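# Move clear prop from casket to bench, close lid

## Task

Lift the transparent prop out of the casket, place it on the bench somewhere outside the casket, and close the casket lid so it lies flat. The finished state must persist with the robot not touching anything.

## Robot and tools

Robot: two arms, left_arm and right_arm, each with a parallel two-finger gripper and a wrist camera (cam_left_wrist, cam_right_wrist, both 896x504). The arms are bolted near the table edge. Left base is at about (-0.036, +0.345, +0.025) m and right base at about (+0.018, -0.368, +0.037) m. A camera stand sits behind them.

Frame: every position, orientation and target uses the scene frame. Its origin is at table-top height, midway between the two nominal bases. +x points out over the table, +y toward left_arm, +z up. The arm names do not match image left and right. Gripper axes: fingers point along the gripper's +z and close along its y. end_effector_position is the spot between the pads, roughly 1 cm short of the fingertips. Reported poses can be wrong by a few cm. An arm at rest can also sit a few cm from where it was commanded (friction, weight, load) without touching anything.

Row format, shared by execute_actions and move: one flat list of 16 numbers covering both arms, even if only one moves. Left arm comes first: x, y, z (metres), qw, qx, qy, qz (unit quaternion, w first), opening. The right arm's 8 numbers follow in the same order. Position and quaternion are absolute goals for the gripper in the scene frame. Opening runs from -1 (closed) to +1 (fully open, 0.094 m). Always give an explicit value: 0 means half-closed, not "leave alone". To park an arm, resend its last reported pose and its current opening every call. To keep an orientation, repeat the same quaternion rather than copying a drifted reading. The controller limits each step's orientation change to 40 degrees from the measured one. The result's "Hand target" shows what was actually pursued, so send the rest next time.

execute_actions(actions, cameras): actions is a list of up to 15 actions. Each action is a list of up to 15 rows, one per 1/30 s step, and its last row is held to fill 15 steps. An action (0.5 s) is rejected for both arms if any target lies over 0.6 m from that gripper's current position along any of its axes. An empty actions list returns state plus all camera images. cameras takes names, ["all"] or [].

move(target, speed, blend, opening_speed, grip_force, blocking, cameras): moves each gripper along a straight line from its Hand target to the given row, or through a list of up to 15 rows. All of this must fit within 10 s. speed is the path's top speed in m/s (0.002 to 2.9, default 0.25), given as one value or one per target; turning is capped at twice that in rad/s. blend, in metres, rounds corners at intermediate targets; 0 stops at each. opening_speed is the rate of finger command change per second on the -1..+1 scale, at least 0.2; use it to close gently. grip_force is the newtons-per-pad limit, 10 to 50, per arm or shared. It persists until changed, and lower values close slowly. blocking=false returns after about 0.5 s while motion continues, and a new move supersedes it. Paths ignore obstacles and the other arm. Grippers lag, overshoot more at high speed, and hit harder the faster they go. Do not route a path close to an arm's own base; go around it. Result adds a "move:" line with the outcome (done, off_target, moving, held, fault) and limits (paced = clipped, held = steps withheld).

wait(seconds 0 to 10): lets time pass holding the last commands. stop(): brakes the current move. zoom_image(camera, region [x0,y0,x1,y1] in pixels, max 504x504): closer look at the newest image. read_manual: licence text only. finished_scene(scene): ends the scene irreversibly; call nothing after it in that reply.

Results: end_effector_position and end_effector_quat_wxyz per arm, Hand target, Tool commands, Joint positions (last entry is finger gap in metres), Joint velocities (may say within noise) and Joint torques. grip_measured uses the opening scale and reads slightly wide when empty. When squeezing a hard part it reads about 0.06 below the part's width, so it does not reveal contact. grip_effort_nm is the gripper motor's effort (negative = closing); it keeps a residue at rest and can read high from finger motion alone. To release, command an opening well above grip_measured.

Safety: don't drop the prop, knock it off the table, or release it while it moves. Avoid fast impacts, slamming the lid, hard pushes into fixtures, or arm-to-arm contact, including one gripper pinching the other's fingers. The clearance check does not prevent gripper-to-gripper collisions. Keep the wrist-camera cable clear of objects. Long stretched reaches or pushing at an unreachable pose heat motors. MOTOR HOT warns at 75 °C; at 90 °C an OVER-TEMPERATURE FAULT folds that arm and disables it. Loose objects may be nudged by brief outside pushes.

Each tool is called after "Call:" by a JSON object that holds its "fn" and its "kwargs", one argument or row to a line.

## Session

Call:
{"fn": "execute_actions", "kwargs": {
  "actions": []
}}

Scene clock: 0.00 s.
left_arm: end_effector_position=(+0.2377, +0.2826, +0.3510) grip_measured=+1.000 grip_effort_nm=n/a end_effector_quat_wxyz=(+0.688, -0.096, +0.717, -0.055) | right_arm: end_effector_position=(+0.2242, -0.2187, +0.2467) grip_measured=+1.000 grip_effort_nm=n/a end_effector_quat_wxyz=(+0.432, +0.066, +0.884, +0.162)
Joint positions: left_arm=[-0.707 0.618 0.65 -0.095 -0.713 -0.255 0.094] | right_arm=[1.016 0.764 0.766 -0.758 0.582 0.912 0.094]
Joint velocities: within noise
Joint torques (N m): no reading
Heat: left arm: 24 °C; right arm: 27 °C.
Hand target: left_arm +0.2364, +0.2837, +0.3556; +0.691, -0.098, +0.714, -0.057 | right_arm +0.2235, -0.2222, +0.2468; +0.434, +0.065, +0.885, +0.156
Tool commands: left_gripper/opening=+1.0 right_gripper/opening=+1.0
camera_calibration:
cam_left_wrist: T_world_to_cam=[[0.0632613, -0.976149, 0.207679, 0.189426], [-0.478382, -0.21229, -0.852105, 0.509135], [0.87587, -0.0454444, -0.480402, 0.0625278], [0, 0, 0, 1]] pos_world=[0.176811, 0.295834, 0.424535]
cam_right_wrist: T_world_to_cam=[[0.0270455, -0.939696, -0.340939, -0.128602], [-0.896251, 0.128257, -0.4246, 0.368911], [0.442723, 0.31705, -0.838735, 0.26875], [0, 0, 0, 1]] pos_world=[0.215133, -0.25337, 0.338204]

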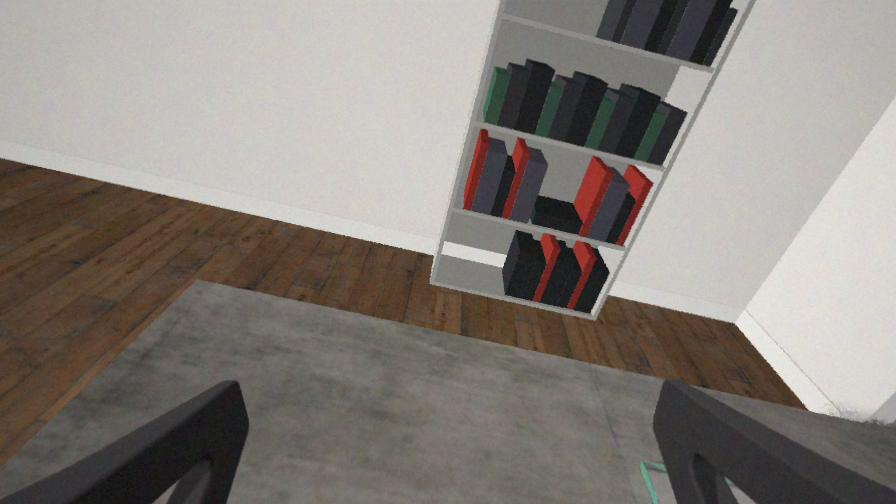

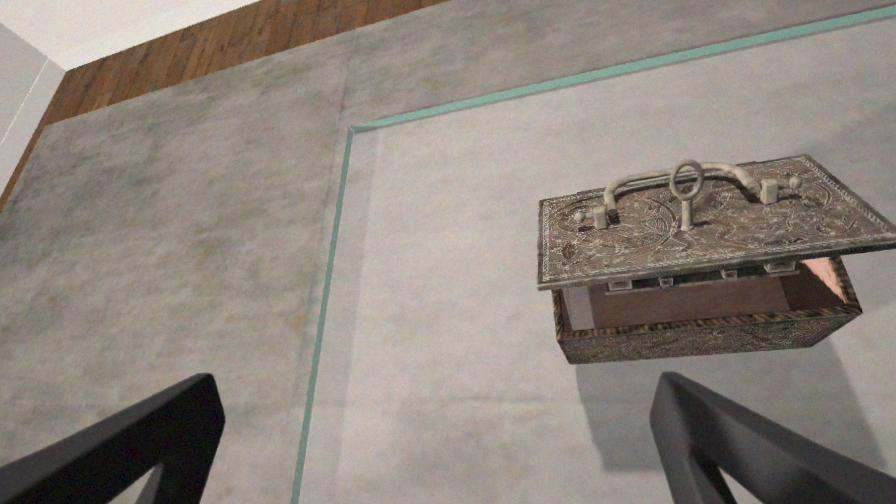

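Call:
{"fn": "zoom_image", "kwargs": {
  "camera": "cam_right_wrist",
  "region": [520, 140, 896, 380]
}}

Call:
{"fn": "zoom_image", "kwargs": {
  "camera": "cam_right_wrist",
  "region": [530, 240, 680, 370]
}}

Call:
{"fn": "zoom_image", "kwargs": {
  "camera": "cam_right_wrist",
  "region": [750, 220, 890, 350]
}}

Scaled by 1.340 from the camera's 896x504 image, which has a finer 1280x720 frame.

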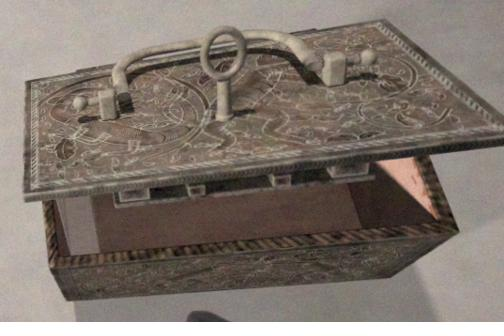

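Scaled by 3.360 from the camera's 896x504 image, which has a finer 1280x720 frame.

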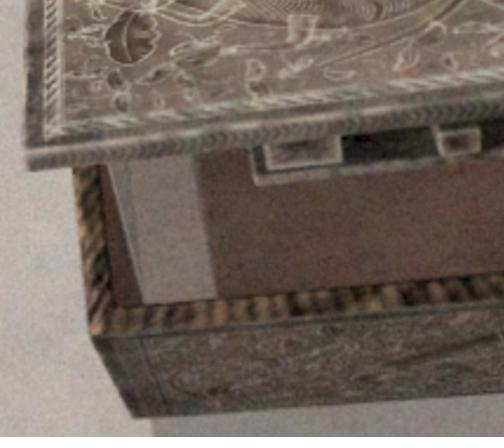

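Scaled by 3.600 from the camera's 896x504 image, which has a finer 1280x720 frame.

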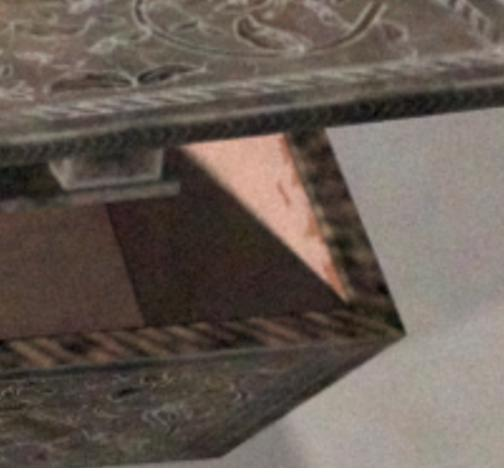

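Call:
{"fn": "move", "kwargs": {
  "target": [
    [0.24, -0.10, 0.23, 0.368, 0.444, 0.79, -0.207, 0, 0.29, -0.3, 0.175, 0.383,0,0.924,0,-0.4]
  ],
  "speed": 0.4,
  "cameras": ["all"]
}}

Call:
{"fn": "zoom_image", "kwargs": {
  "camera": "cam_left_wrist",
  "region": [250, 100, 700, 450]
}}

Scene clock: 36.73 s.
left_arm: end_effector_position=(+0.2400, -0.0940, +0.2286) grip_measured=+0.002 grip_effort_nm=-0.09 end_effector_quat_wxyz=(+0.370, +0.439, +0.793, -0.206) | right_arm: end_effector_position=(+0.2924, -0.2975, +0.1831) grip_measured=-0.397 grip_effort_nm=-0.16 end_effector_quat_wxyz=(+0.391, +0.003, +0.920, +0.006)
Joint positions: left_arm=[-1.057 1.777 1.488 -0.408 0.002 -0.001 0.047] | right_arm=[0.432 0.92 0.656 -0.551 0.301 0.322 0.028]
Joint torques (N m): left_arm=[-0.44 -6.05 9.91 1.55 0.07 0.08] | right_arm=[-0.42 -0.66 5.61 1.67 0.11 -0.09]
Heat: left arm: 28 °C; right arm: 31 °C.
Hand target: left_arm +0.2398, -0.0999, +0.2298; +0.368, +0.444, +0.790, -0.207 | right_arm +0.2899, -0.3000, +0.1751; +0.383, +0.000, +0.924, +0.000
Off the commanded pose: left_arm 0.006 m, 1 deg | right_arm 0.009 m, 1 deg.
move: done
camera_calibration:
cam_left_wrist: T_world_to_cam=[[-0.848409, -0.52934, -0.001261, 0.15572], [-0.485032, 0.778344, -0.398654, 0.316978], [0.212005, -0.33761, -0.917101, 0.216328], [0, 0, 0, 1]] pos_world=[0.239996, -0.0912546, 0.324955]
cam_right_wrist: T_world_to_cam=[[0.00224983, -0.999954, -0.00928037, -0.297624], [-0.937114, 0.00113075, -0.349022, 0.373388], [0.349017, 0.00948201, -0.937069, 0.164185], [0, 0, 0, 1]] pos_world=[0.293273, -0.299589, 0.281411]

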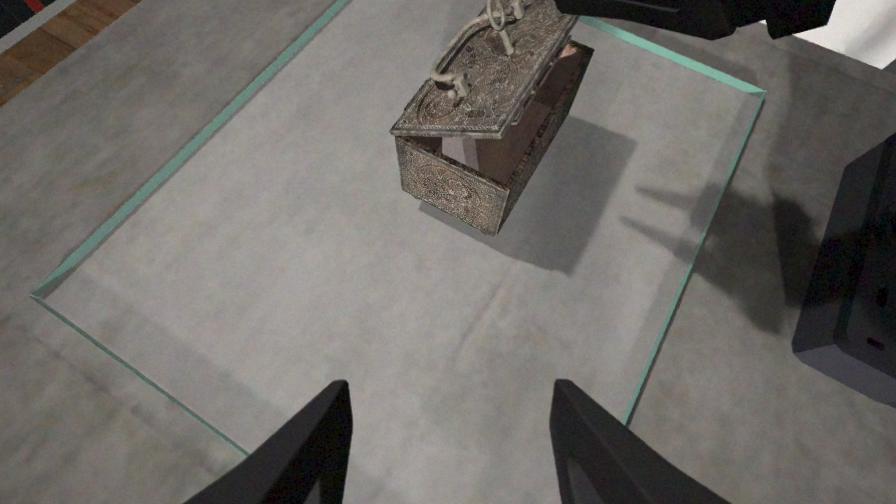

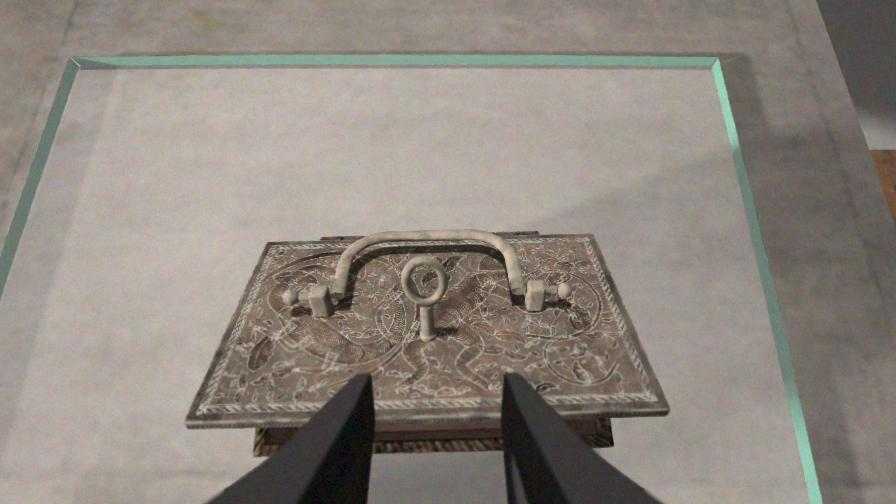

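Scaled by 1.120 from the camera's 896x504 image, which has a finer 1280x720 frame.

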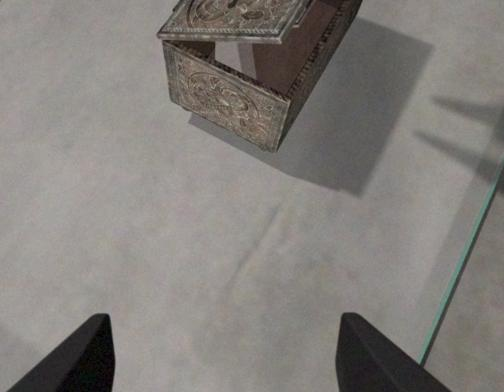

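Call:
{"fn": "move", "kwargs": {
  "target": [
    [0.24, -0.10, 0.23, 0.368, 0.444, 0.79, -0.207, 0, 0.313, -0.291, 0.172, 0.383,0,0.924,0,-0.4]
  ],
  "speed": 0.1,
  "cameras": ["cam_right_wrist"]
}}

Scene clock: 45.97 s.
left_arm: end_effector_position=(+0.2399, -0.0940, +0.2286) grip_measured=+0.002 grip_effort_nm=-0.09 end_effector_quat_wxyz=(+0.370, +0.439, +0.793, -0.206) | right_arm: end_effector_position=(+0.3082, -0.2915, +0.1651) grip_measured=-0.397 grip_effort_nm=-0.16 end_effector_quat_wxyz=(+0.376, +0.000, +0.927, -0.002)
Joint positions: left_arm=[-1.057 1.777 1.488 -0.408 0.003 -0.001 0.047] | right_arm=[0.425 1.037 0.656 -0.468 0.296 0.315 0.028]
Joint torques (N m): left_arm=[-0.42 -6.06 9.91 1.55 0.06 0.07] | right_arm=[-0.68 -1.4 8.21 1.74 0.15 -0.09]
Heat: left arm: 29 °C; right arm: 32 °C.
Hand target: left_arm +0.2398, -0.0999, +0.2299; +0.368, +0.444, +0.790, -0.207 | right_arm +0.3128, -0.2910, +0.1720; +0.383, +0.000, +0.924, +0.000
Off the commanded pose: left_arm 0.006 m, 1 deg | right_arm 0.008 m, 1 deg.
move: done
camera_calibration:
cam_right_wrist: T_world_to_cam=[[0.00330941, -0.999975, 0.00627011, -0.294631], [-0.948034, -0.00513226, -0.318129, 0.378296], [0.318153, -0.00489146, -0.948027, 0.148869], [0, 0, 0, 1]] pos_world=[0.312249, -0.291953, 0.263325]
Images, in order (width x height): cam_right_wrist 896x504.

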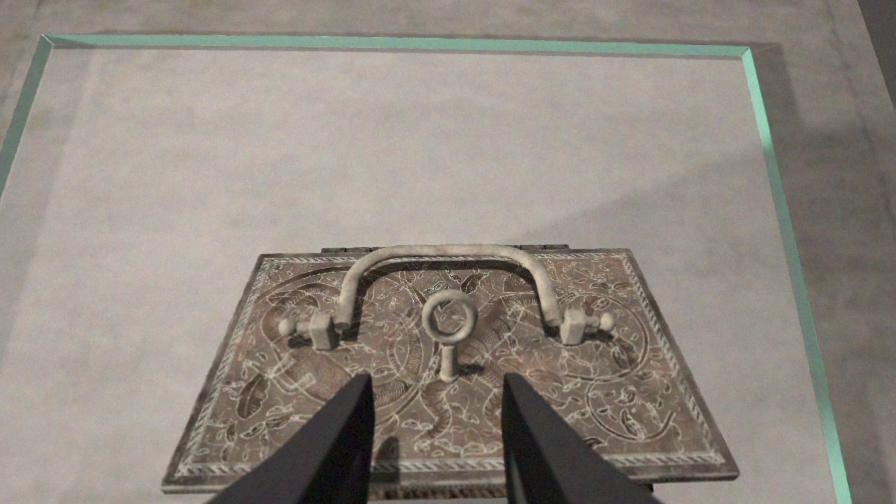

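Call:
{"fn": "move", "kwargs": {
  "target": [
    [0.24, -0.10, 0.23, 0.368, 0.444, 0.79, -0.207, 0, 0.340, -0.291, 0.150, 0.383,0,0.924,0,-0.4],
    [0.24, -0.10, 0.23, 0.368, 0.444, 0.79, -0.207, 0, 0.340, -0.291, 0.151, 0.383,0,0.924,0,-1]
  ],
  "speed": [0.08,0.05],
  "grip_force": 25,
  "cameras": ["cam_right_wrist"]
}}

Scene clock: 54.50 s.
left_arm: end_effector_position=(+0.2399, -0.0940, +0.2286) grip_measured=+0.002 grip_effort_nm=-0.09 end_effector_quat_wxyz=(+0.370, +0.439, +0.793, -0.206) | right_arm: end_effector_position=(+0.3392, -0.2920, +0.1514) grip_measured=-0.729 grip_effort_nm=-0.50 end_effector_quat_wxyz=(+0.384, +0.004, +0.923, -0.001)
Joint positions: left_arm=[-1.057 1.777 1.488 -0.408 0.003 -0.001 0.047] | right_arm=[0.368 1.172 0.656 -0.304 0.266 0.274 0.013]
Joint torques (N m): left_arm=[-0.43 -6.06 9.92 1.55 0.07 0.08] | right_arm=[-0.18 -2.3 7.05 1.68 0.03 -0.09]
Heat: left arm: 31 °C; right arm: 32 °C.
Hand target: left_arm +0.2398, -0.0999, +0.2299; +0.368, +0.444, +0.790, -0.207 | right_arm +0.3400, -0.2910, +0.1509; +0.383, +0.000, +0.924, +0.000
Off the commanded pose: left_arm 0.006 m, 1 deg | right_arm 0.001 m, 0 deg.
grip_force (N): 25, 25
move: done
camera_calibration:
cam_right_wrist: T_world_to_cam=[[-0.00424776, -0.999986, 0.00308249, -0.292072], [-0.942246, 0.00297012, -0.334909, 0.406289], [0.334895, -0.00432708, -0.942245, 0.119657], [0, 0, 0, 1]] pos_world=[0.34151, -0.292757, 0.249716]
Images, in order (width x height): cam_right_wrist 896x504.

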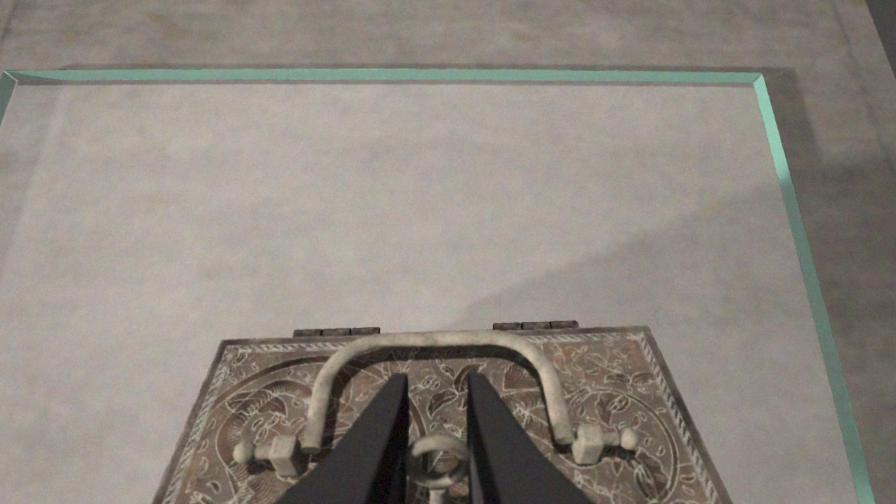

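Call:
{"fn": "move", "kwargs": {
  "target": [
    [0.24, -0.10, 0.23, 0.368, 0.444, 0.79, -0.207, 0, 0.358, -0.291, 0.163, 0.28,0,0.96,0,-1],
    [0.24, -0.10, 0.23, 0.368, 0.444, 0.79, -0.207, 0, 0.377, -0.291, 0.169, 0.174,0,0.985,0,-1]
  ],
  "speed": 0.06,
  "blend": 0.008,
  "cameras": ["all"]
}}

Call:
{"fn": "zoom_image", "kwargs": {
  "camera": "cam_left_wrist",
  "region": [330, 0, 700, 260]
}}

Scene clock: 62.43 s.
left_arm: end_effector_position=(+0.2399, -0.0940, +0.2286) grip_measured=+0.002 grip_effort_nm=-0.09 end_effector_quat_wxyz=(+0.370, +0.439, +0.793, -0.206) | right_arm: end_effector_position=(+0.3644, -0.2935, +0.1569) grip_measured=-0.731 grip_effort_nm=-0.59 end_effector_quat_wxyz=(+0.154, +0.001, +0.988, -0.007)
Joint positions: left_arm=[-1.057 1.777 1.488 -0.408 0.003 -0.001 0.047] | right_arm=[0.249 1.609 1.276 -0.941 0.09 0.243 0.013]
Joint torques (N m): left_arm=[-0.43 -6.08 9.89 1.54 0.06 0.08] | right_arm=[-0.65 -5.56 9.55 1.04 0 -0.08]
Heat: left arm: 31 °C; right arm: 32 °C.
Hand target: left_arm +0.2398, -0.0999, +0.2299; +0.368, +0.444, +0.790, -0.207 | right_arm +0.3765, -0.2912, +0.1692; +0.174, +0.000, +0.985, +0.000
Off the commanded pose: left_arm 0.006 m, 1 deg | right_arm 0.018 m, 2 deg.
grip_force (N): 25, 25
move: off_target (right_arm)
camera_calibration:
cam_left_wrist: T_world_to_cam=[[-0.848567, -0.529088, -0.000987206, 0.155691], [-0.484978, 0.778565, -0.398287, 0.316865], [0.211498, -0.337495, -0.91726, 0.216512], [0, 0, 0, 1]] pos_world=[0.239995, -0.0912545, 0.324955]
cam_right_wrist: T_world_to_cam=[[-0.0000559738, -0.999895, 0.0144664, -0.296796], [-0.990686, 0.0020253, 0.136152, 0.375399], [-0.136167, -0.0143241, -0.990582, 0.292699], [0, 0, 0, 1]] pos_world=[0.411742, -0.293333, 0.243124]

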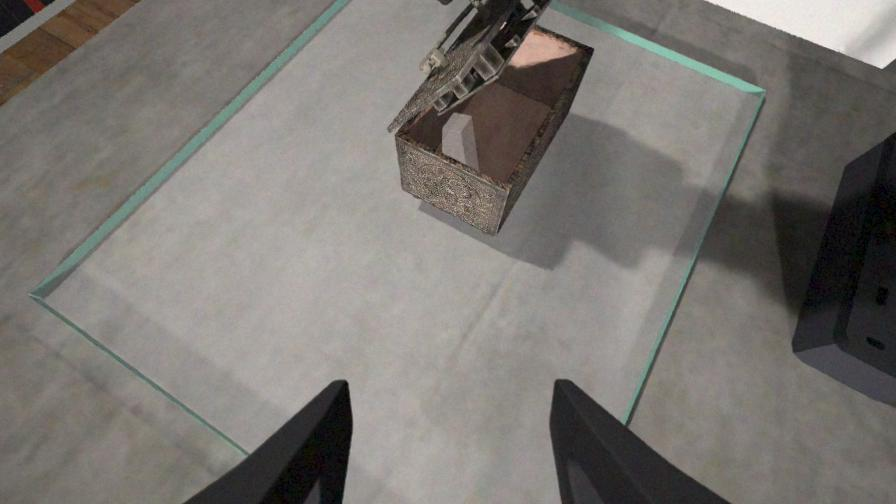

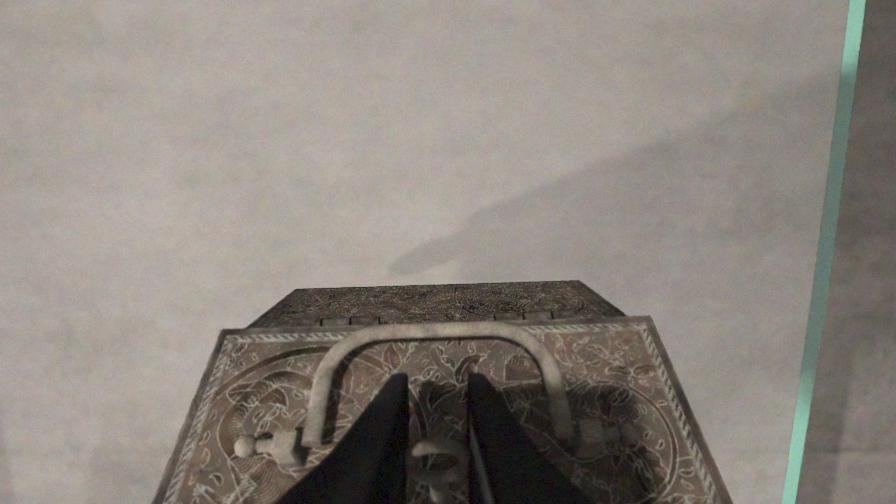

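Scaled by 1.362 from the camera's 896x504 image, which has a finer 1280x720 frame.

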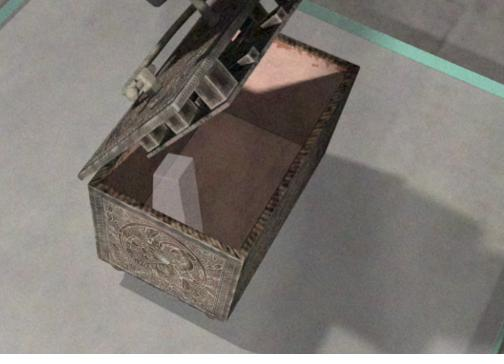

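Call:
{"fn": "move", "kwargs": {
  "target": [
    [0.30, -0.19, 0.20, 0.2145, 0.540, 0.801, -0.145, -0.1, 0.390, -0.291, 0.172, 0.087,0,0.996,0,-1],
    [0.313, -0.216, 0.172, 0.2145, 0.540, 0.801, -0.145, -0.1, 0.403, -0.291, 0.169, 0,0,1,0,-1]
  ],
  "speed": 0.1,
  "blend": 0.008,
  "cameras": ["all"]
}}

Call:
{"fn": "zoom_image", "kwargs": {
  "camera": "cam_left_wrist",
  "region": [250, 150, 700, 504]
}}

Scene clock: 83.37 s.
left_arm: end_effector_position=(+0.3089, -0.2085, +0.1767) grip_measured=-0.098 grip_effort_nm=-0.09 end_effector_quat_wxyz=(+0.305, +0.518, +0.778, -0.183) | right_arm: end_effector_position=(+0.3966, -0.2910, +0.1622) grip_measured=-0.731 grip_effort_nm=-0.58 end_effector_quat_wxyz=(-0.009, +0.001, +1.000, -0.005)
Joint positions: left_arm=[-1.036 2.669 2.839 -1.018 0.091 0.15 0.042] | right_arm=[0.195 2.043 1.891 -1.438 0.006 0.202 0.013]
Joint torques (N m): left_arm=[-0.01 -10.17 8.99 1.74 0.08 0.01] | right_arm=[-0.7 -8.47 8.8 0.21 -0.07 -0.09]
Heat: left arm: 32 °C; right arm: 30 °C.
Hand target: left_arm +0.3124, -0.2149, +0.1718; +0.312, +0.516, +0.775, -0.188 | right_arm +0.4028, -0.2911, +0.1690; +0.001, +0.000, +1.000, +0.000
Off the commanded pose: left_arm 0.010 m, 12 deg | right_arm 0.009 m, 1 deg.
elbow stopped short (left arm): the move would have taken joint 3 (elbow) straighter than the controller allows.
grip_force (N): 25, 25
move: off_target (left_arm)
camera_calibration:
cam_left_wrist: T_world_to_cam=[[-0.917878, -0.395379, -0.0342814, 0.208624], [-0.373856, 0.89042, -0.259583, 0.383334], [0.133158, -0.225449, -0.965112, 0.171667], [0, 0, 0, 1]] pos_world=[0.311945, -0.220141, 0.272337]
cam_right_wrist: T_world_to_cam=[[0.00197764, -0.99996, 0.00876438, -0.294266], [-0.894421, 0.00215085, 0.44722, 0.317917], [-0.447221, -0.00872349, -0.894381, 0.411714], [0, 0, 0, 1]] pos_world=[0.469061, -0.291346, 0.228629]

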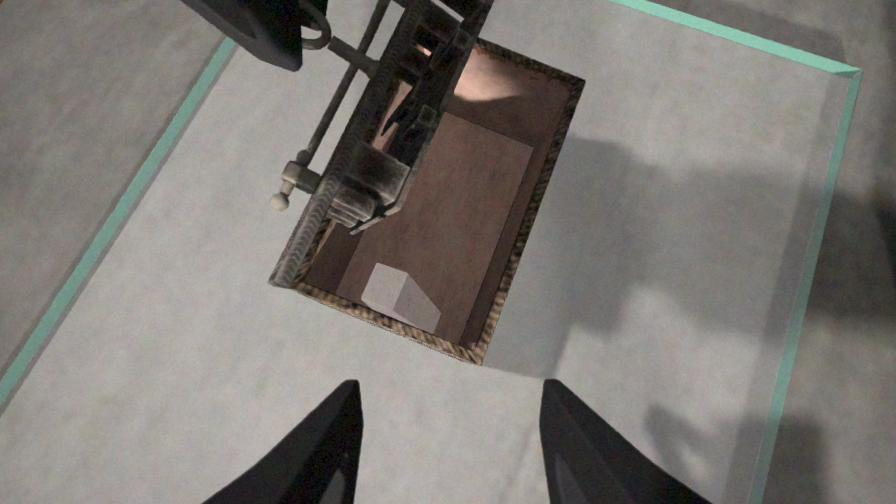

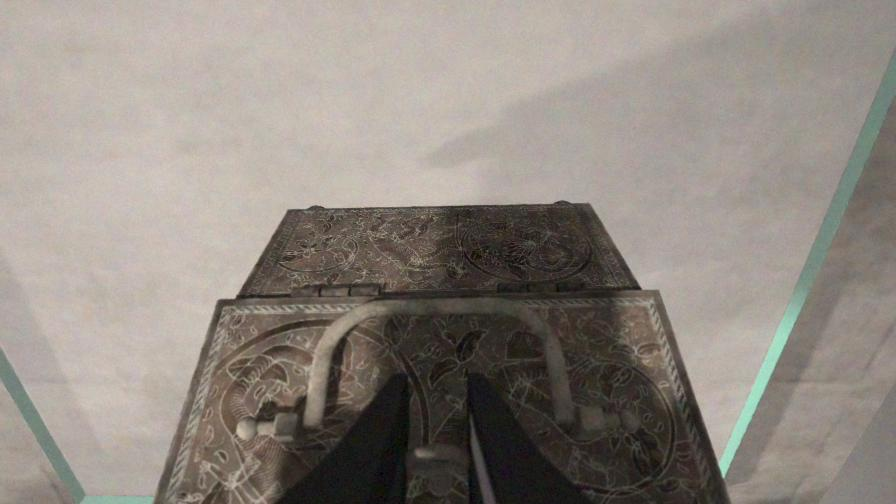

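Scaled by 1.120 from the camera's 896x504 image, which has a finer 1280x720 frame.

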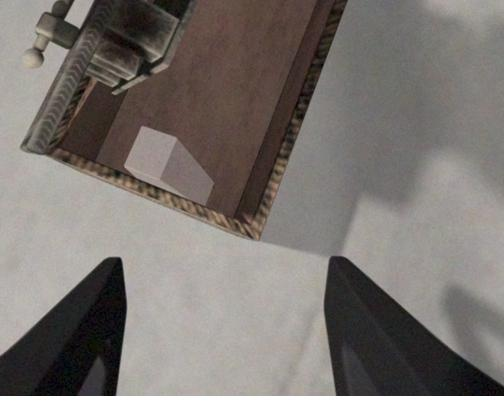

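Call:
{"fn": "move", "kwargs": {
  "target": [
    [0.337, -0.202, 0.14, 0.3735,0.5216,0.7176,-0.2715, -0.1, 0.403, -0.291, 0.169, 0,0,1,0,-1]
  ],
  "speed": 0.12,
  "cameras": ["cam_left_wrist"]
}}

Call:
{"fn": "zoom_image", "kwargs": {
  "camera": "cam_left_wrist",
  "region": [250, 150, 700, 504]
}}

Scene clock: 103.13 s.
left_arm: end_effector_position=(+0.3338, -0.1990, +0.1102) grip_measured=-0.098 grip_effort_nm=-0.09 end_effector_quat_wxyz=(+0.347, +0.524, +0.733, -0.261) | right_arm: end_effector_position=(+0.3966, -0.2910, +0.1623) grip_measured=-0.731 grip_effort_nm=-0.58 end_effector_quat_wxyz=(-0.009, +0.001, +1.000, -0.005)
Joint positions: left_arm=[-0.944 2.443 2.024 -0.287 0.285 0.212 0.042] | right_arm=[0.195 2.043 1.892 -1.438 0.006 0.202 0.013]
Joint torques (N m): left_arm=[0.31 -15.06 7.16 1.92 0.23 0.05] | right_arm=[-0.72 -8.53 8.94 0.27 -0.04 -0.11]
Heat: left arm: 31 °C; right arm: 31 °C.
Hand target: left_arm +0.3366, -0.2017, +0.1399; +0.373, +0.522, +0.718, -0.271 | right_arm +0.4028, -0.2911, +0.1691; +0.001, +0.000, +1.000, +0.000
Off the commanded pose: left_arm 0.030 m, 4 deg | right_arm 0.009 m, 1 deg.
grip_force (N): 25, 25
move: off_target (left_arm)
camera_calibration:
cam_left_wrist: T_world_to_cam=[[-0.949493, -0.313424, 0.0151316, 0.25453], [-0.290407, 0.85945, -0.420726, 0.350702], [0.118861, -0.40387, -0.907062, 0.0692118], [0, 0, 0, 1]] pos_world=[0.335294, -0.193682, 0.206477]
Images, in order (width x height): cam_left_wrist 896x504.

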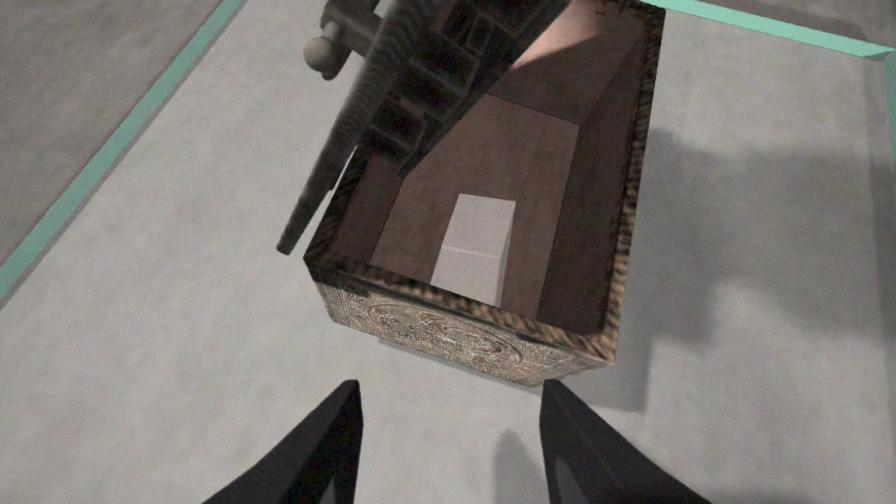

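Scaled by 1.120 from the camera's 896x504 image, which has a finer 1280x720 frame.

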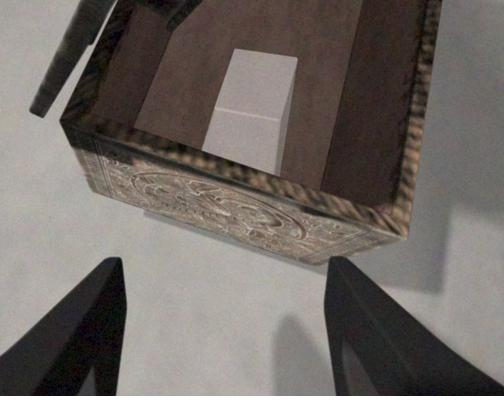

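Call:
{"fn": "move", "kwargs": {
  "target": [
    [0.338, -0.205, 0.165, 0.3735,0.5216,0.7176,-0.2715, -0.36, 0.403, -0.291, 0.169, 0,0,1,0,-1],
    [0.346, -0.257, 0.16, 0.3735,0.5216,0.7176,-0.2715, -0.36, 0.403, -0.291, 0.169, 0,0,1,0,-1]
  ],
  "speed": 0.1,
  "cameras": ["cam_left_wrist"]
}}

Call:
{"fn": "zoom_image", "kwargs": {
  "camera": "cam_left_wrist",
  "region": [250, 150, 700, 504]
}}

Scene clock: 119.30 s.
left_arm: end_effector_position=(+0.3493, -0.2533, +0.1753) grip_measured=-0.358 grip_effort_nm=-0.09 end_effector_quat_wxyz=(+0.391, +0.516, +0.711, -0.274) | right_arm: end_effector_position=(+0.3937, -0.2910, +0.1623) grip_measured=-0.731 grip_effort_nm=-0.58 end_effector_quat_wxyz=(-0.014, +0.001, +1.000, -0.004)
Joint positions: left_arm=[-0.983 2.775 2.836 -0.658 0.252 0.185 0.03] | right_arm=[0.195 2.043 1.892 -1.449 0.002 0.202 0.013]
Joint torques (N m): left_arm=[-0.59 -10.52 9.58 1.58 0.11 -0.02] | right_arm=[-0.51 -8.5 8.94 0.31 0.02 -0.14]
Heat: left arm: 30 °C; right arm: 31 °C.
Hand target: left_arm +0.3453, -0.2563, +0.1599; +0.379, +0.519, +0.716, -0.273 | right_arm +0.4028, -0.2911, +0.1691; +0.001, +0.000, +1.000, +0.000
Off the commanded pose: left_arm 0.016 m, 2 deg | right_arm 0.011 m, 2 deg.
grip_force (N): 25, 25
move: off_target (left_arm, right_arm)
camera_calibration:
cam_left_wrist: T_world_to_cam=[[-0.948468, -0.316345, -0.0182878, 0.255876], [-0.264015, 0.82085, -0.506459, 0.425224], [0.175227, -0.475532, -0.86207, 0.0587367], [0, 0, 0, 1]] pos_world=[0.344664, -0.240169, 0.270673]
Images, in order (width x height): cam_left_wrist 896x504.

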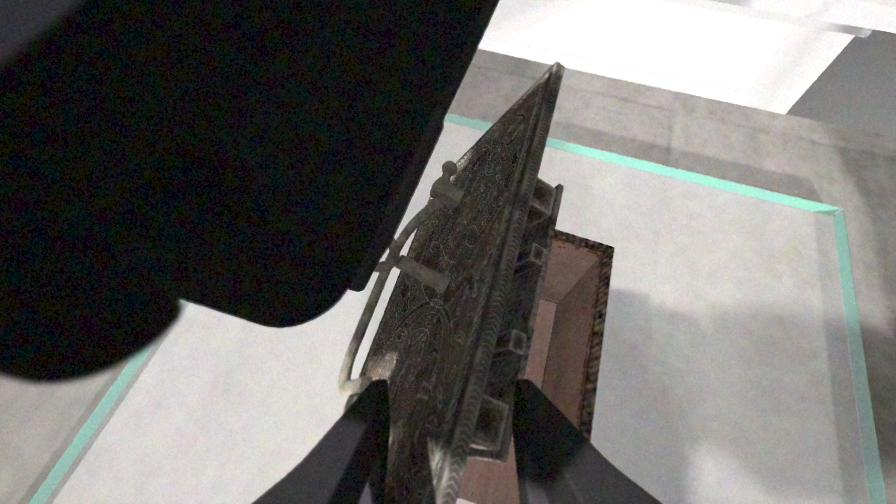

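Scaled by 1.120 from the camera's 896x504 image, which has a finer 1280x720 frame.

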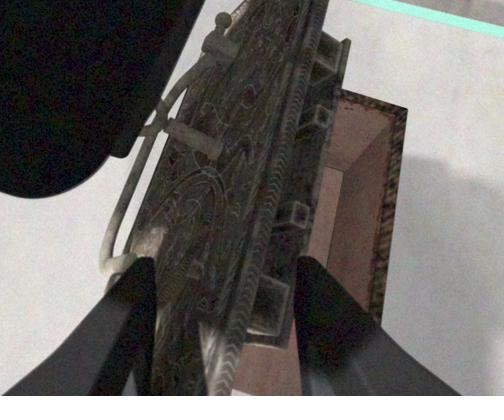

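Call:
{"fn": "move", "kwargs": {
  "target": [
    [0.346, -0.257, 0.157, 0.3735,0.5216,0.7176,-0.2715, -1, 0.403, -0.291, 0.169, 0,0,1,0,-1]
  ],
  "opening_speed": 0.5,
  "cameras": ["cam_left_wrist"]
}}

Scene clock: 133.67 s.
left_arm: end_effector_position=(+0.3494, -0.2550, +0.1779) grip_measured=-0.739 grip_effort_nm=-0.44 end_effector_quat_wxyz=(+0.397, +0.522, +0.704, -0.274) | right_arm: end_effector_position=(+0.3955, -0.2890, +0.1616) grip_measured=-0.731 grip_effort_nm=-0.59 end_effector_quat_wxyz=(-0.012, -0.006, +1.000, +0.001)
Joint positions: left_arm=[-0.983 2.775 2.837 -0.647 0.257 0.201 0.012] | right_arm=[0.195 2.045 1.892 -1.441 -0.006 0.188 0.013]
Joint torques (N m): left_arm=[-0.61 -10.77 8.21 1.55 0.06 -0.15] | right_arm=[-0.61 -8.83 8.91 0.25 0.12 0.11]
Heat: left arm: 30 °C; right arm: 31 °C.
Hand target: left_arm +0.3455, -0.2564, +0.1572; +0.378, +0.520, +0.716, -0.273 | right_arm +0.4028, -0.2910, +0.1691; +0.001, +0.000, +1.000, +0.000
Off the commanded pose: left_arm 0.021 m, 3 deg | right_arm 0.011 m, 2 deg.
grip_force (N): 25, 25
move: off_target (left_arm, right_arm)
camera_calibration:
cam_left_wrist: T_world_to_cam=[[-0.951878, -0.304778, -0.0322279, 0.26217], [-0.245206, 0.820439, -0.516482, 0.423032], [0.183853, -0.483725, -0.855691, 0.0539313], [0, 0, 0, 1]] pos_world=[0.343369, -0.241081, 0.273086]
Images, in order (width x height): cam_left_wrist 896x504.

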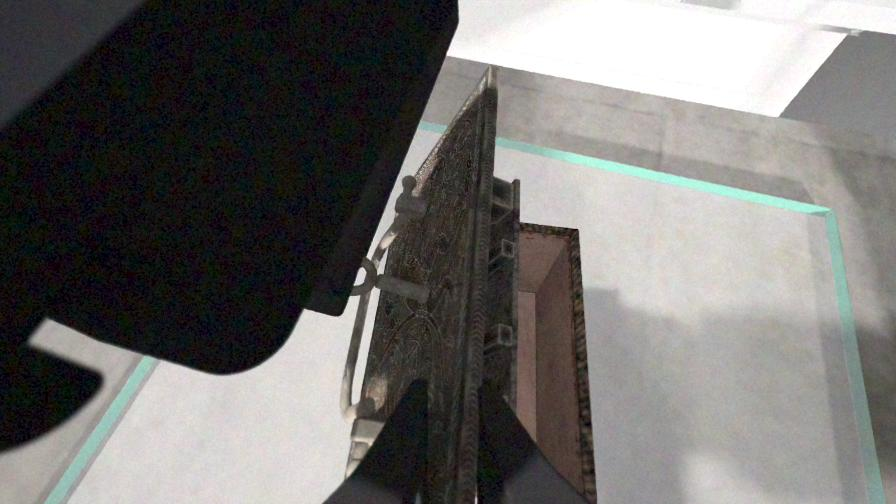

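Call:
{"fn": "move", "kwargs": {
  "target": [
    [0.350, -0.255, 0.176, 0.397,0.522,0.704,-0.274, -0.3, 0.403, -0.291, 0.169, 0,0,1,0,-1],
    [0.32, -0.175, 0.235, 0.3735,0.5216,0.7176,-0.2715, -0.3, 0.403, -0.291, 0.169, 0,0,1,0,-1],
    [0.318, -0.18, 0.14, 0.3735,0.5216,0.7176,-0.2715, -0.3, 0.403, -0.291, 0.169, 0,0,1,0,-1],
    [0.325, -0.215, 0.135, 0.3735,0.5216,0.7176,-0.2715, -0.3, 0.403, -0.291, 0.169, 0,0,1,0,-1]
  ],
  "speed": [0.1,0.12,0.12,0.06],
  "cameras": ["cam_left_wrist"]
}}

Scene clock: 166.37 s.
left_arm: end_effector_position=(+0.3241, -0.2106, +0.1439) grip_measured=-0.301 grip_effort_nm=0.05 end_effector_quat_wxyz=(+0.380, +0.521, +0.714, -0.273) | right_arm: end_effector_position=(+0.3931, -0.2872, +0.1611) grip_measured=-0.731 grip_effort_nm=-0.58 end_effector_quat_wxyz=(-0.017, -0.007, +1.000, +0.003)
Joint positions: left_arm=[-0.97 2.388 1.998 -0.234 0.272 0.198 0.033] | right_arm=[0.198 2.047 1.892 -1.449 -0.013 0.187 0.013]
Joint torques (N m): left_arm=[-0.34 -9.46 9.88 1.6 0.08 -0.02] | right_arm=[-1.01 -8.83 8.75 0.31 0.17 0.09]
Heat: left arm: 29 °C; right arm: 32 °C.
Hand target: left_arm +0.3248, -0.2145, +0.1348; +0.374, +0.521, +0.717, -0.271 | right_arm +0.4026, -0.2910, +0.1691; +0.000, +0.000, +1.000, +0.000
Off the commanded pose: left_arm 0.010 m, 1 deg | right_arm 0.013 m, 2 deg.
grip_force (N): 25, 25
move: off_target (right_arm)
camera_calibration:
cam_left_wrist: T_world_to_cam=[[-0.951948, -0.306118, -0.00934324, 0.24698], [-0.262916, 0.832487, -0.487689, 0.367052], [0.157068, -0.461798, -0.872967, 0.0667105], [0, 0, 0, 1]] pos_world=[0.321138, -0.199154, 0.239551]
Images, in order (width x height): cam_left_wrist 896x504.

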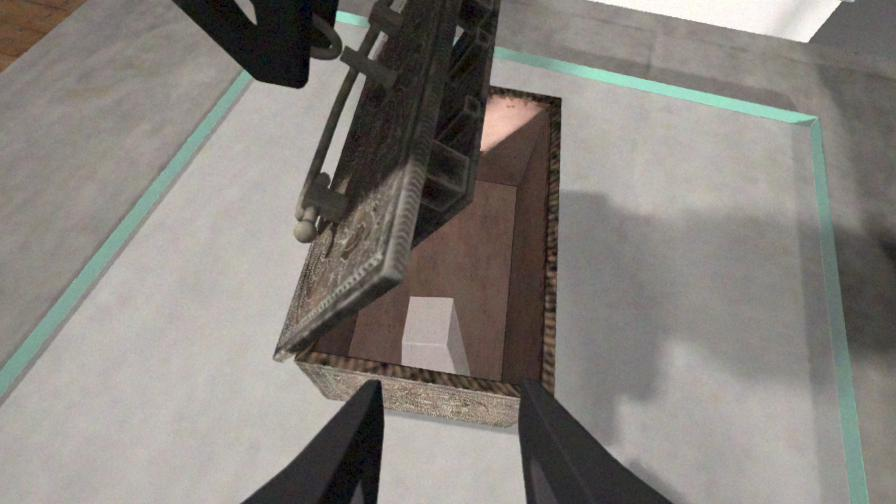

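Call:
{"fn": "move", "kwargs": {
  "target": [
    [0.3248, -0.2145, 0.1348, 0.3735,0.5216,0.7176,-0.2715, -0.3, 0.425, -0.289, 0.163, -0.078,0,0.997,0,-1]
  ],
  "speed": 0.06,
  "cameras": ["all"]
}}

Scene clock: 180.03 s.
left_arm: end_effector_position=(+0.3242, -0.2105, +0.1438) grip_measured=-0.301 grip_effort_nm=0.05 end_effector_quat_wxyz=(+0.380, +0.521, +0.714, -0.273) | right_arm: end_effector_position=(+0.4173, -0.2889, +0.1577) grip_measured=-0.731 grip_effort_nm=-0.58 end_effector_quat_wxyz=(-0.039, +0.003, +0.999, +0.003)
Joint positions: left_arm=[-0.97 2.388 1.998 -0.234 0.272 0.198 0.033] | right_arm=[0.178 2.21 2.13 -1.567 -0.021 0.187 0.013]
Joint torques (N m): left_arm=[-0.32 -9.62 9.52 1.62 0.07 -0.02] | right_arm=[-0.59 -9.44 8.64 0.16 -0.09 -0.11]
Heat: left arm: 32 °C; right arm: 32 °C.
Hand target: left_arm +0.3246, -0.2141, +0.1347; +0.374, +0.521, +0.718, -0.272 | right_arm +0.4244, -0.2890, +0.1627; -0.028, +0.001, +1.000, +0.009
Off the commanded pose: left_arm 0.010 m, 1 deg | right_arm 0.009 m, 4 deg.
joint sent to its limit (right arm) — joint 4 (wrist pitch), lower limit. The joint targets are off in orientation, not in position.
grip_force (N): 25, 25
move: off_target (right_arm)
camera_calibration:
cam_left_wrist: T_world_to_cam=[[-0.951803, -0.306574, -0.00909851, 0.246784], [-0.2635, 0.832535, -0.487292, 0.367104], [0.156966, -0.461409, -0.873192, 0.0667871], [0, 0, 0, 1]] pos_world=[0.321138, -0.199154, 0.23945]
cam_right_wrist: T_world_to_cam=[[-0.00111032, -0.999976, -0.00686671, -0.288519], [-0.865203, -0.00248248, 0.501415, 0.316379], [-0.50142, 0.00649784, -0.86518, 0.439297], [0, 0, 0, 1]] pos_world=[0.493684, -0.290581, 0.219453]

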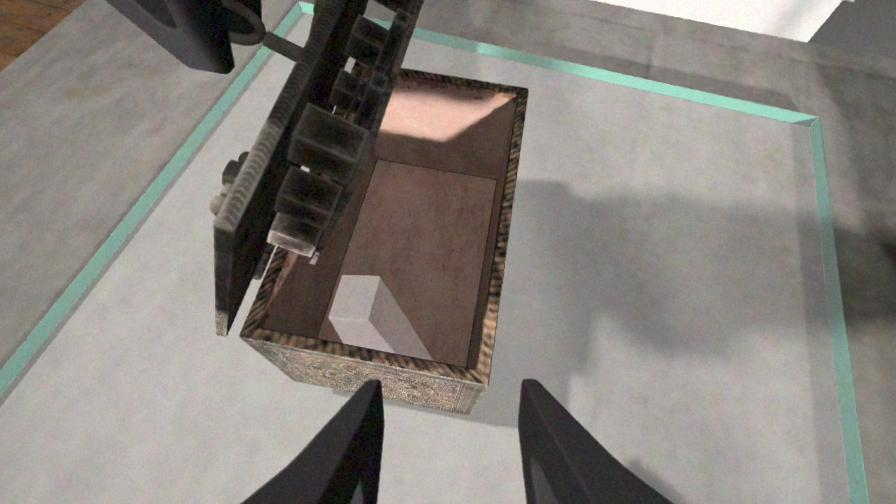

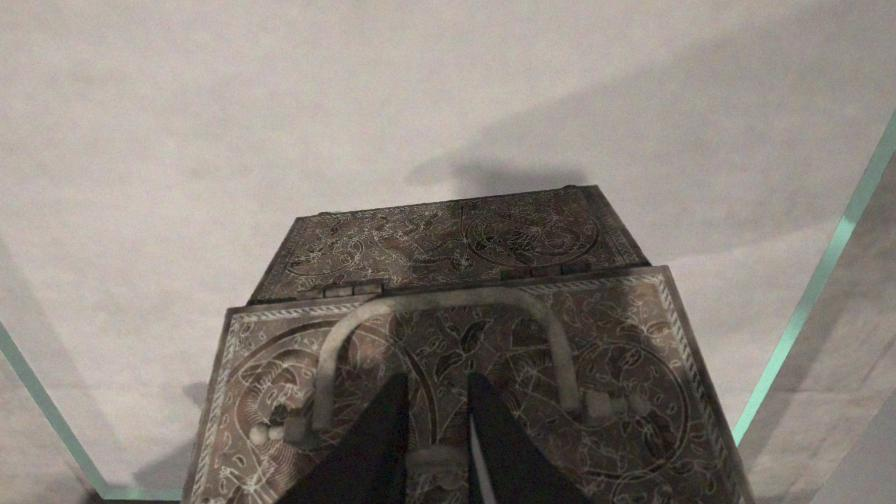

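Call:
{"fn": "move", "kwargs": {
  "target": [
    [0.350, -0.198, 0.125, 0.464,0.4817,0.6627,-0.3373, -0.3, 0.425, -0.289, 0.163, -0.04,0,0.999,0,-1],
    [0.360, -0.222, 0.112, 0.464,0.4817,0.6627,-0.3373, -0.3, 0.425, -0.289, 0.163, -0.04,0,0.999,0,-1]
  ],
  "speed": 0.07,
  "blend": 0.01,
  "cameras": ["cam_left_wrist"]
}}

Scene clock: 197.20 s.
left_arm: end_effector_position=(+0.3596, -0.2164, +0.1195) grip_measured=-0.301 grip_effort_nm=0.05 end_effector_quat_wxyz=(+0.467, +0.481, +0.661, -0.336) | right_arm: end_effector_position=(+0.4172, -0.2890, +0.1577) grip_measured=-0.731 grip_effort_nm=-0.59 end_effector_quat_wxyz=(-0.040, +0.003, +0.999, +0.003)
Joint positions: left_arm=[-0.911 2.483 1.841 0.272 0.365 0.142 0.033] | right_arm=[0.178 2.21 2.13 -1.567 -0.02 0.187 0.013]
Joint torques (N m): left_arm=[-0.51 -9.91 9.47 1.86 0.07 -0.01] | right_arm=[-0.14 -9.47 8.59 0.2 0.04 -0.06]
Heat: left arm: 34 °C; right arm: 33 °C.
Hand target: left_arm +0.3595, -0.2216, +0.1120; +0.464, +0.482, +0.663, -0.337 | right_arm +0.4245, -0.2890, +0.1628; -0.027, +0.000, +1.000, +0.002
Off the commanded pose: left_arm 0.009 m, 0 deg | right_arm 0.009 m, 0 deg.
joint sent to its limit (right arm) — joint 4 (wrist pitch), lower limit. The joint targets still meet the commanded pose.
grip_force (N): 25, 25
move: done
camera_calibration:
cam_left_wrist: T_world_to_cam=[[-0.950647, -0.310179, -0.00762727, 0.277131], [-0.219463, 0.689587, -0.690149, 0.346986], [0.21933, -0.654415, -0.723627, -0.0447048], [0, 0, 0, 1]] pos_world=[0.34941, -0.182573, 0.209237]
Images, in order (width x height): cam_left_wrist 896x504.

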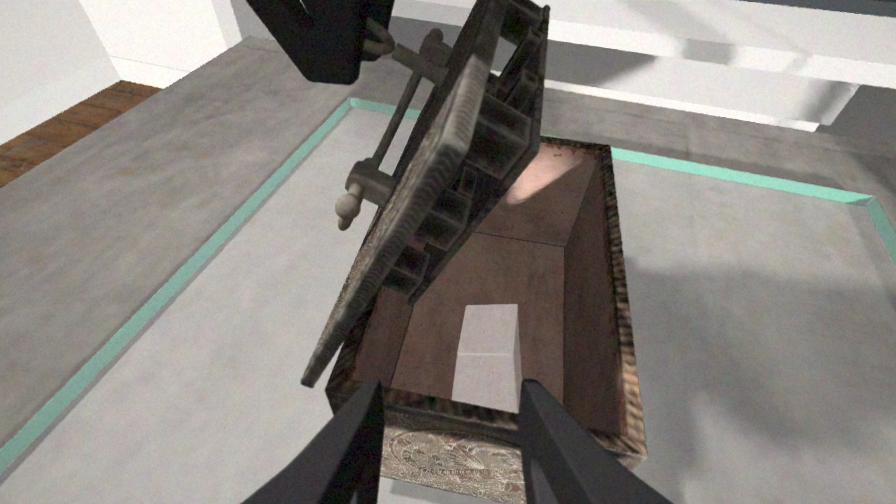

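Call:
{"fn": "move", "kwargs": {
  "target": [
    [0.350, -0.212, 0.115, 0.5466,0.4335,0.5965,-0.3972, -0.3, 0.425, -0.289, 0.163, -0.04,0,0.999,0,-1],
    [0.355, -0.247, 0.107, 0.5466,0.4335,0.5965,-0.3972, -0.3, 0.425, -0.289, 0.163, -0.04,0,0.999,0,-1]
  ],
  "speed": 0.06,
  "cameras": ["cam_left_wrist"]
}}

Scene clock: 216.90 s.
left_arm: end_effector_position=(+0.3528, -0.2428, +0.1213) grip_measured=-0.301 grip_effort_nm=0.05 end_effector_quat_wxyz=(+0.553, +0.434, +0.588, -0.400) | right_arm: end_effector_position=(+0.4172, -0.2890, +0.1577) grip_measured=-0.731 grip_effort_nm=-0.58 end_effector_quat_wxyz=(-0.040, +0.003, +0.999, +0.003)
Joint positions: left_arm=[-0.942 2.627 1.825 0.73 0.366 0.036 0.033] | right_arm=[0.178 2.21 2.13 -1.567 -0.02 0.187 0.013]
Joint torques (N m): left_arm=[-0.35 -9.91 9.05 1.77 -0.09 -0.01] | right_arm=[0.05 -9.44 8.95 0.21 0.03 -0.07]
Heat: left arm: 34 °C; right arm: 34 °C.
Hand target: left_arm +0.3542, -0.2460, +0.1072; +0.547, +0.433, +0.596, -0.397 | right_arm +0.4245, -0.2890, +0.1628; -0.027, +0.000, +1.000, +0.002
Off the commanded pose: left_arm 0.015 m, 1 deg | right_arm 0.009 m, 0 deg.
joint sent to its limit (right arm) — joint 4 (wrist pitch), lower limit. The joint targets still meet the commanded pose.
grip_force (N): 25, 25
move: off_target (left_arm)
camera_calibration:
cam_left_wrist: T_world_to_cam=[[-0.952765, -0.303396, -0.0137601, 0.265645], [-0.142573, 0.486814, -0.861792, 0.309331], [0.268163, -0.819123, -0.507075, -0.142639], [0, 0, 0, 1]] pos_world=[0.33545, -0.18683, 0.197906]
Images, in order (width x height): cam_left_wrist 896x504.

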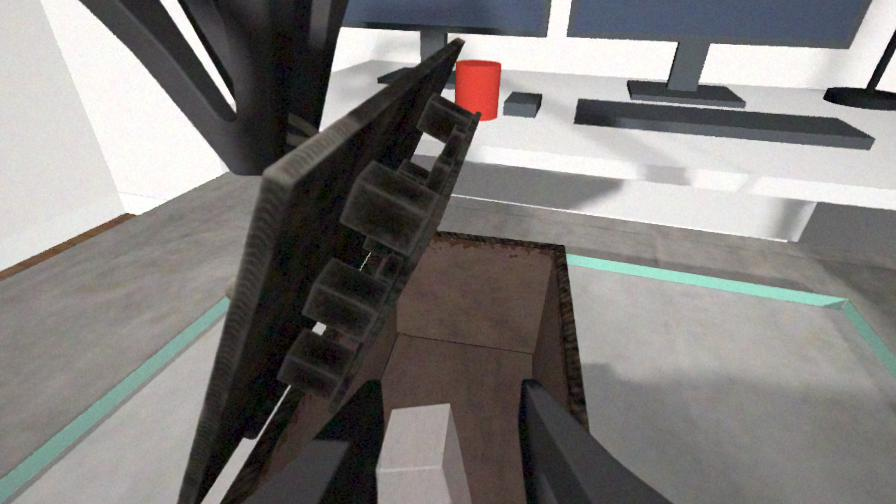

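Call:
{"fn": "move", "kwargs": {
  "target": [
    [0.366, -0.249, 0.110, 0.5466,0.4335,0.5965,-0.3972, -0.2, 0.425, -0.289, 0.163, -0.04,0,0.999,0,-1],
    [0.366, -0.249, 0.092, 0.5466,0.4335,0.5965,-0.3972, -0.2, 0.425, -0.289, 0.163, -0.04,0,0.999,0,-1]
  ],
  "speed": 0.05,
  "cameras": ["cam_left_wrist"]
}}

Scene clock: 223.90 s.
left_arm: end_effector_position=(+0.3590, -0.2496, +0.1187) grip_measured=-0.202 grip_effort_nm=0.12 end_effector_quat_wxyz=(+0.558, +0.433, +0.581, -0.405) | right_arm: end_effector_position=(+0.4177, -0.2894, +0.1581) grip_measured=-0.732 grip_effort_nm=-0.58 end_effector_quat_wxyz=(-0.038, +0.003, +0.999, +0.002)
Joint positions: left_arm=[-0.939 2.679 1.899 0.725 0.375 0.032 0.037] | right_arm=[0.178 2.21 2.132 -1.567 -0.018 0.187 0.013]
Joint torques (N m): left_arm=[0.65 -9.24 8.34 1.79 -0.03 0.04] | right_arm=[-0.31 -9.57 8.5 0.19 0.03 -0.08]
Heat: left arm: 34 °C; right arm: 34 °C.
Hand target: left_arm +0.3645, -0.2471, +0.0925; +0.547, +0.433, +0.596, -0.397 | right_arm +0.4246, -0.2890, +0.1628; -0.027, +0.000, +1.000, +0.003
Off the commanded pose: left_arm 0.028 m, 2 deg | right_arm 0.009 m, 0 deg.
joint sent to its limit (right arm) — joint 4 (wrist pitch), lower limit. The joint targets still meet the commanded pose.
grip_force (N): 25, 25
move: off_target (left_arm)
camera_calibration:
cam_left_wrist: T_world_to_cam=[[-0.954423, -0.298031, -0.0159613, 0.271757], [-0.133446, 0.473966, -0.870373, 0.305879], [0.266963, -0.828573, -0.492135, -0.15491], [0, 0, 0, 1]] pos_world=[0.341545, -0.192338, 0.19433]
Images, in order (width x height): cam_left_wrist 896x504.

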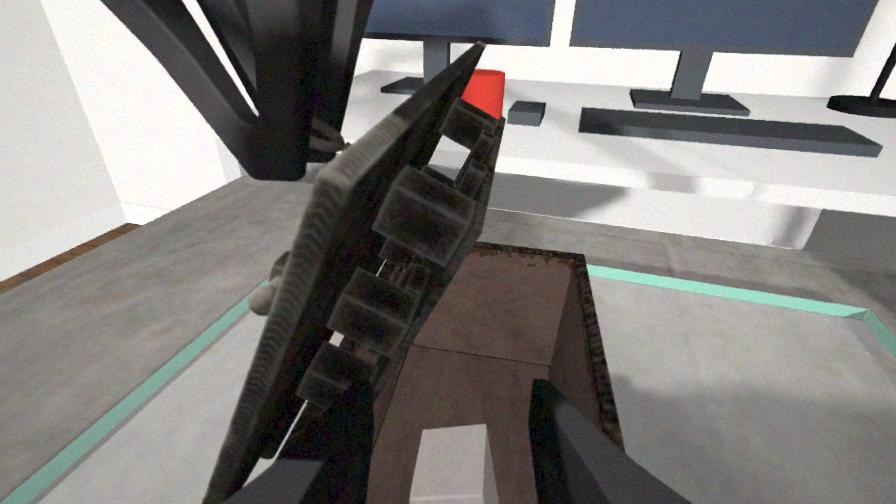

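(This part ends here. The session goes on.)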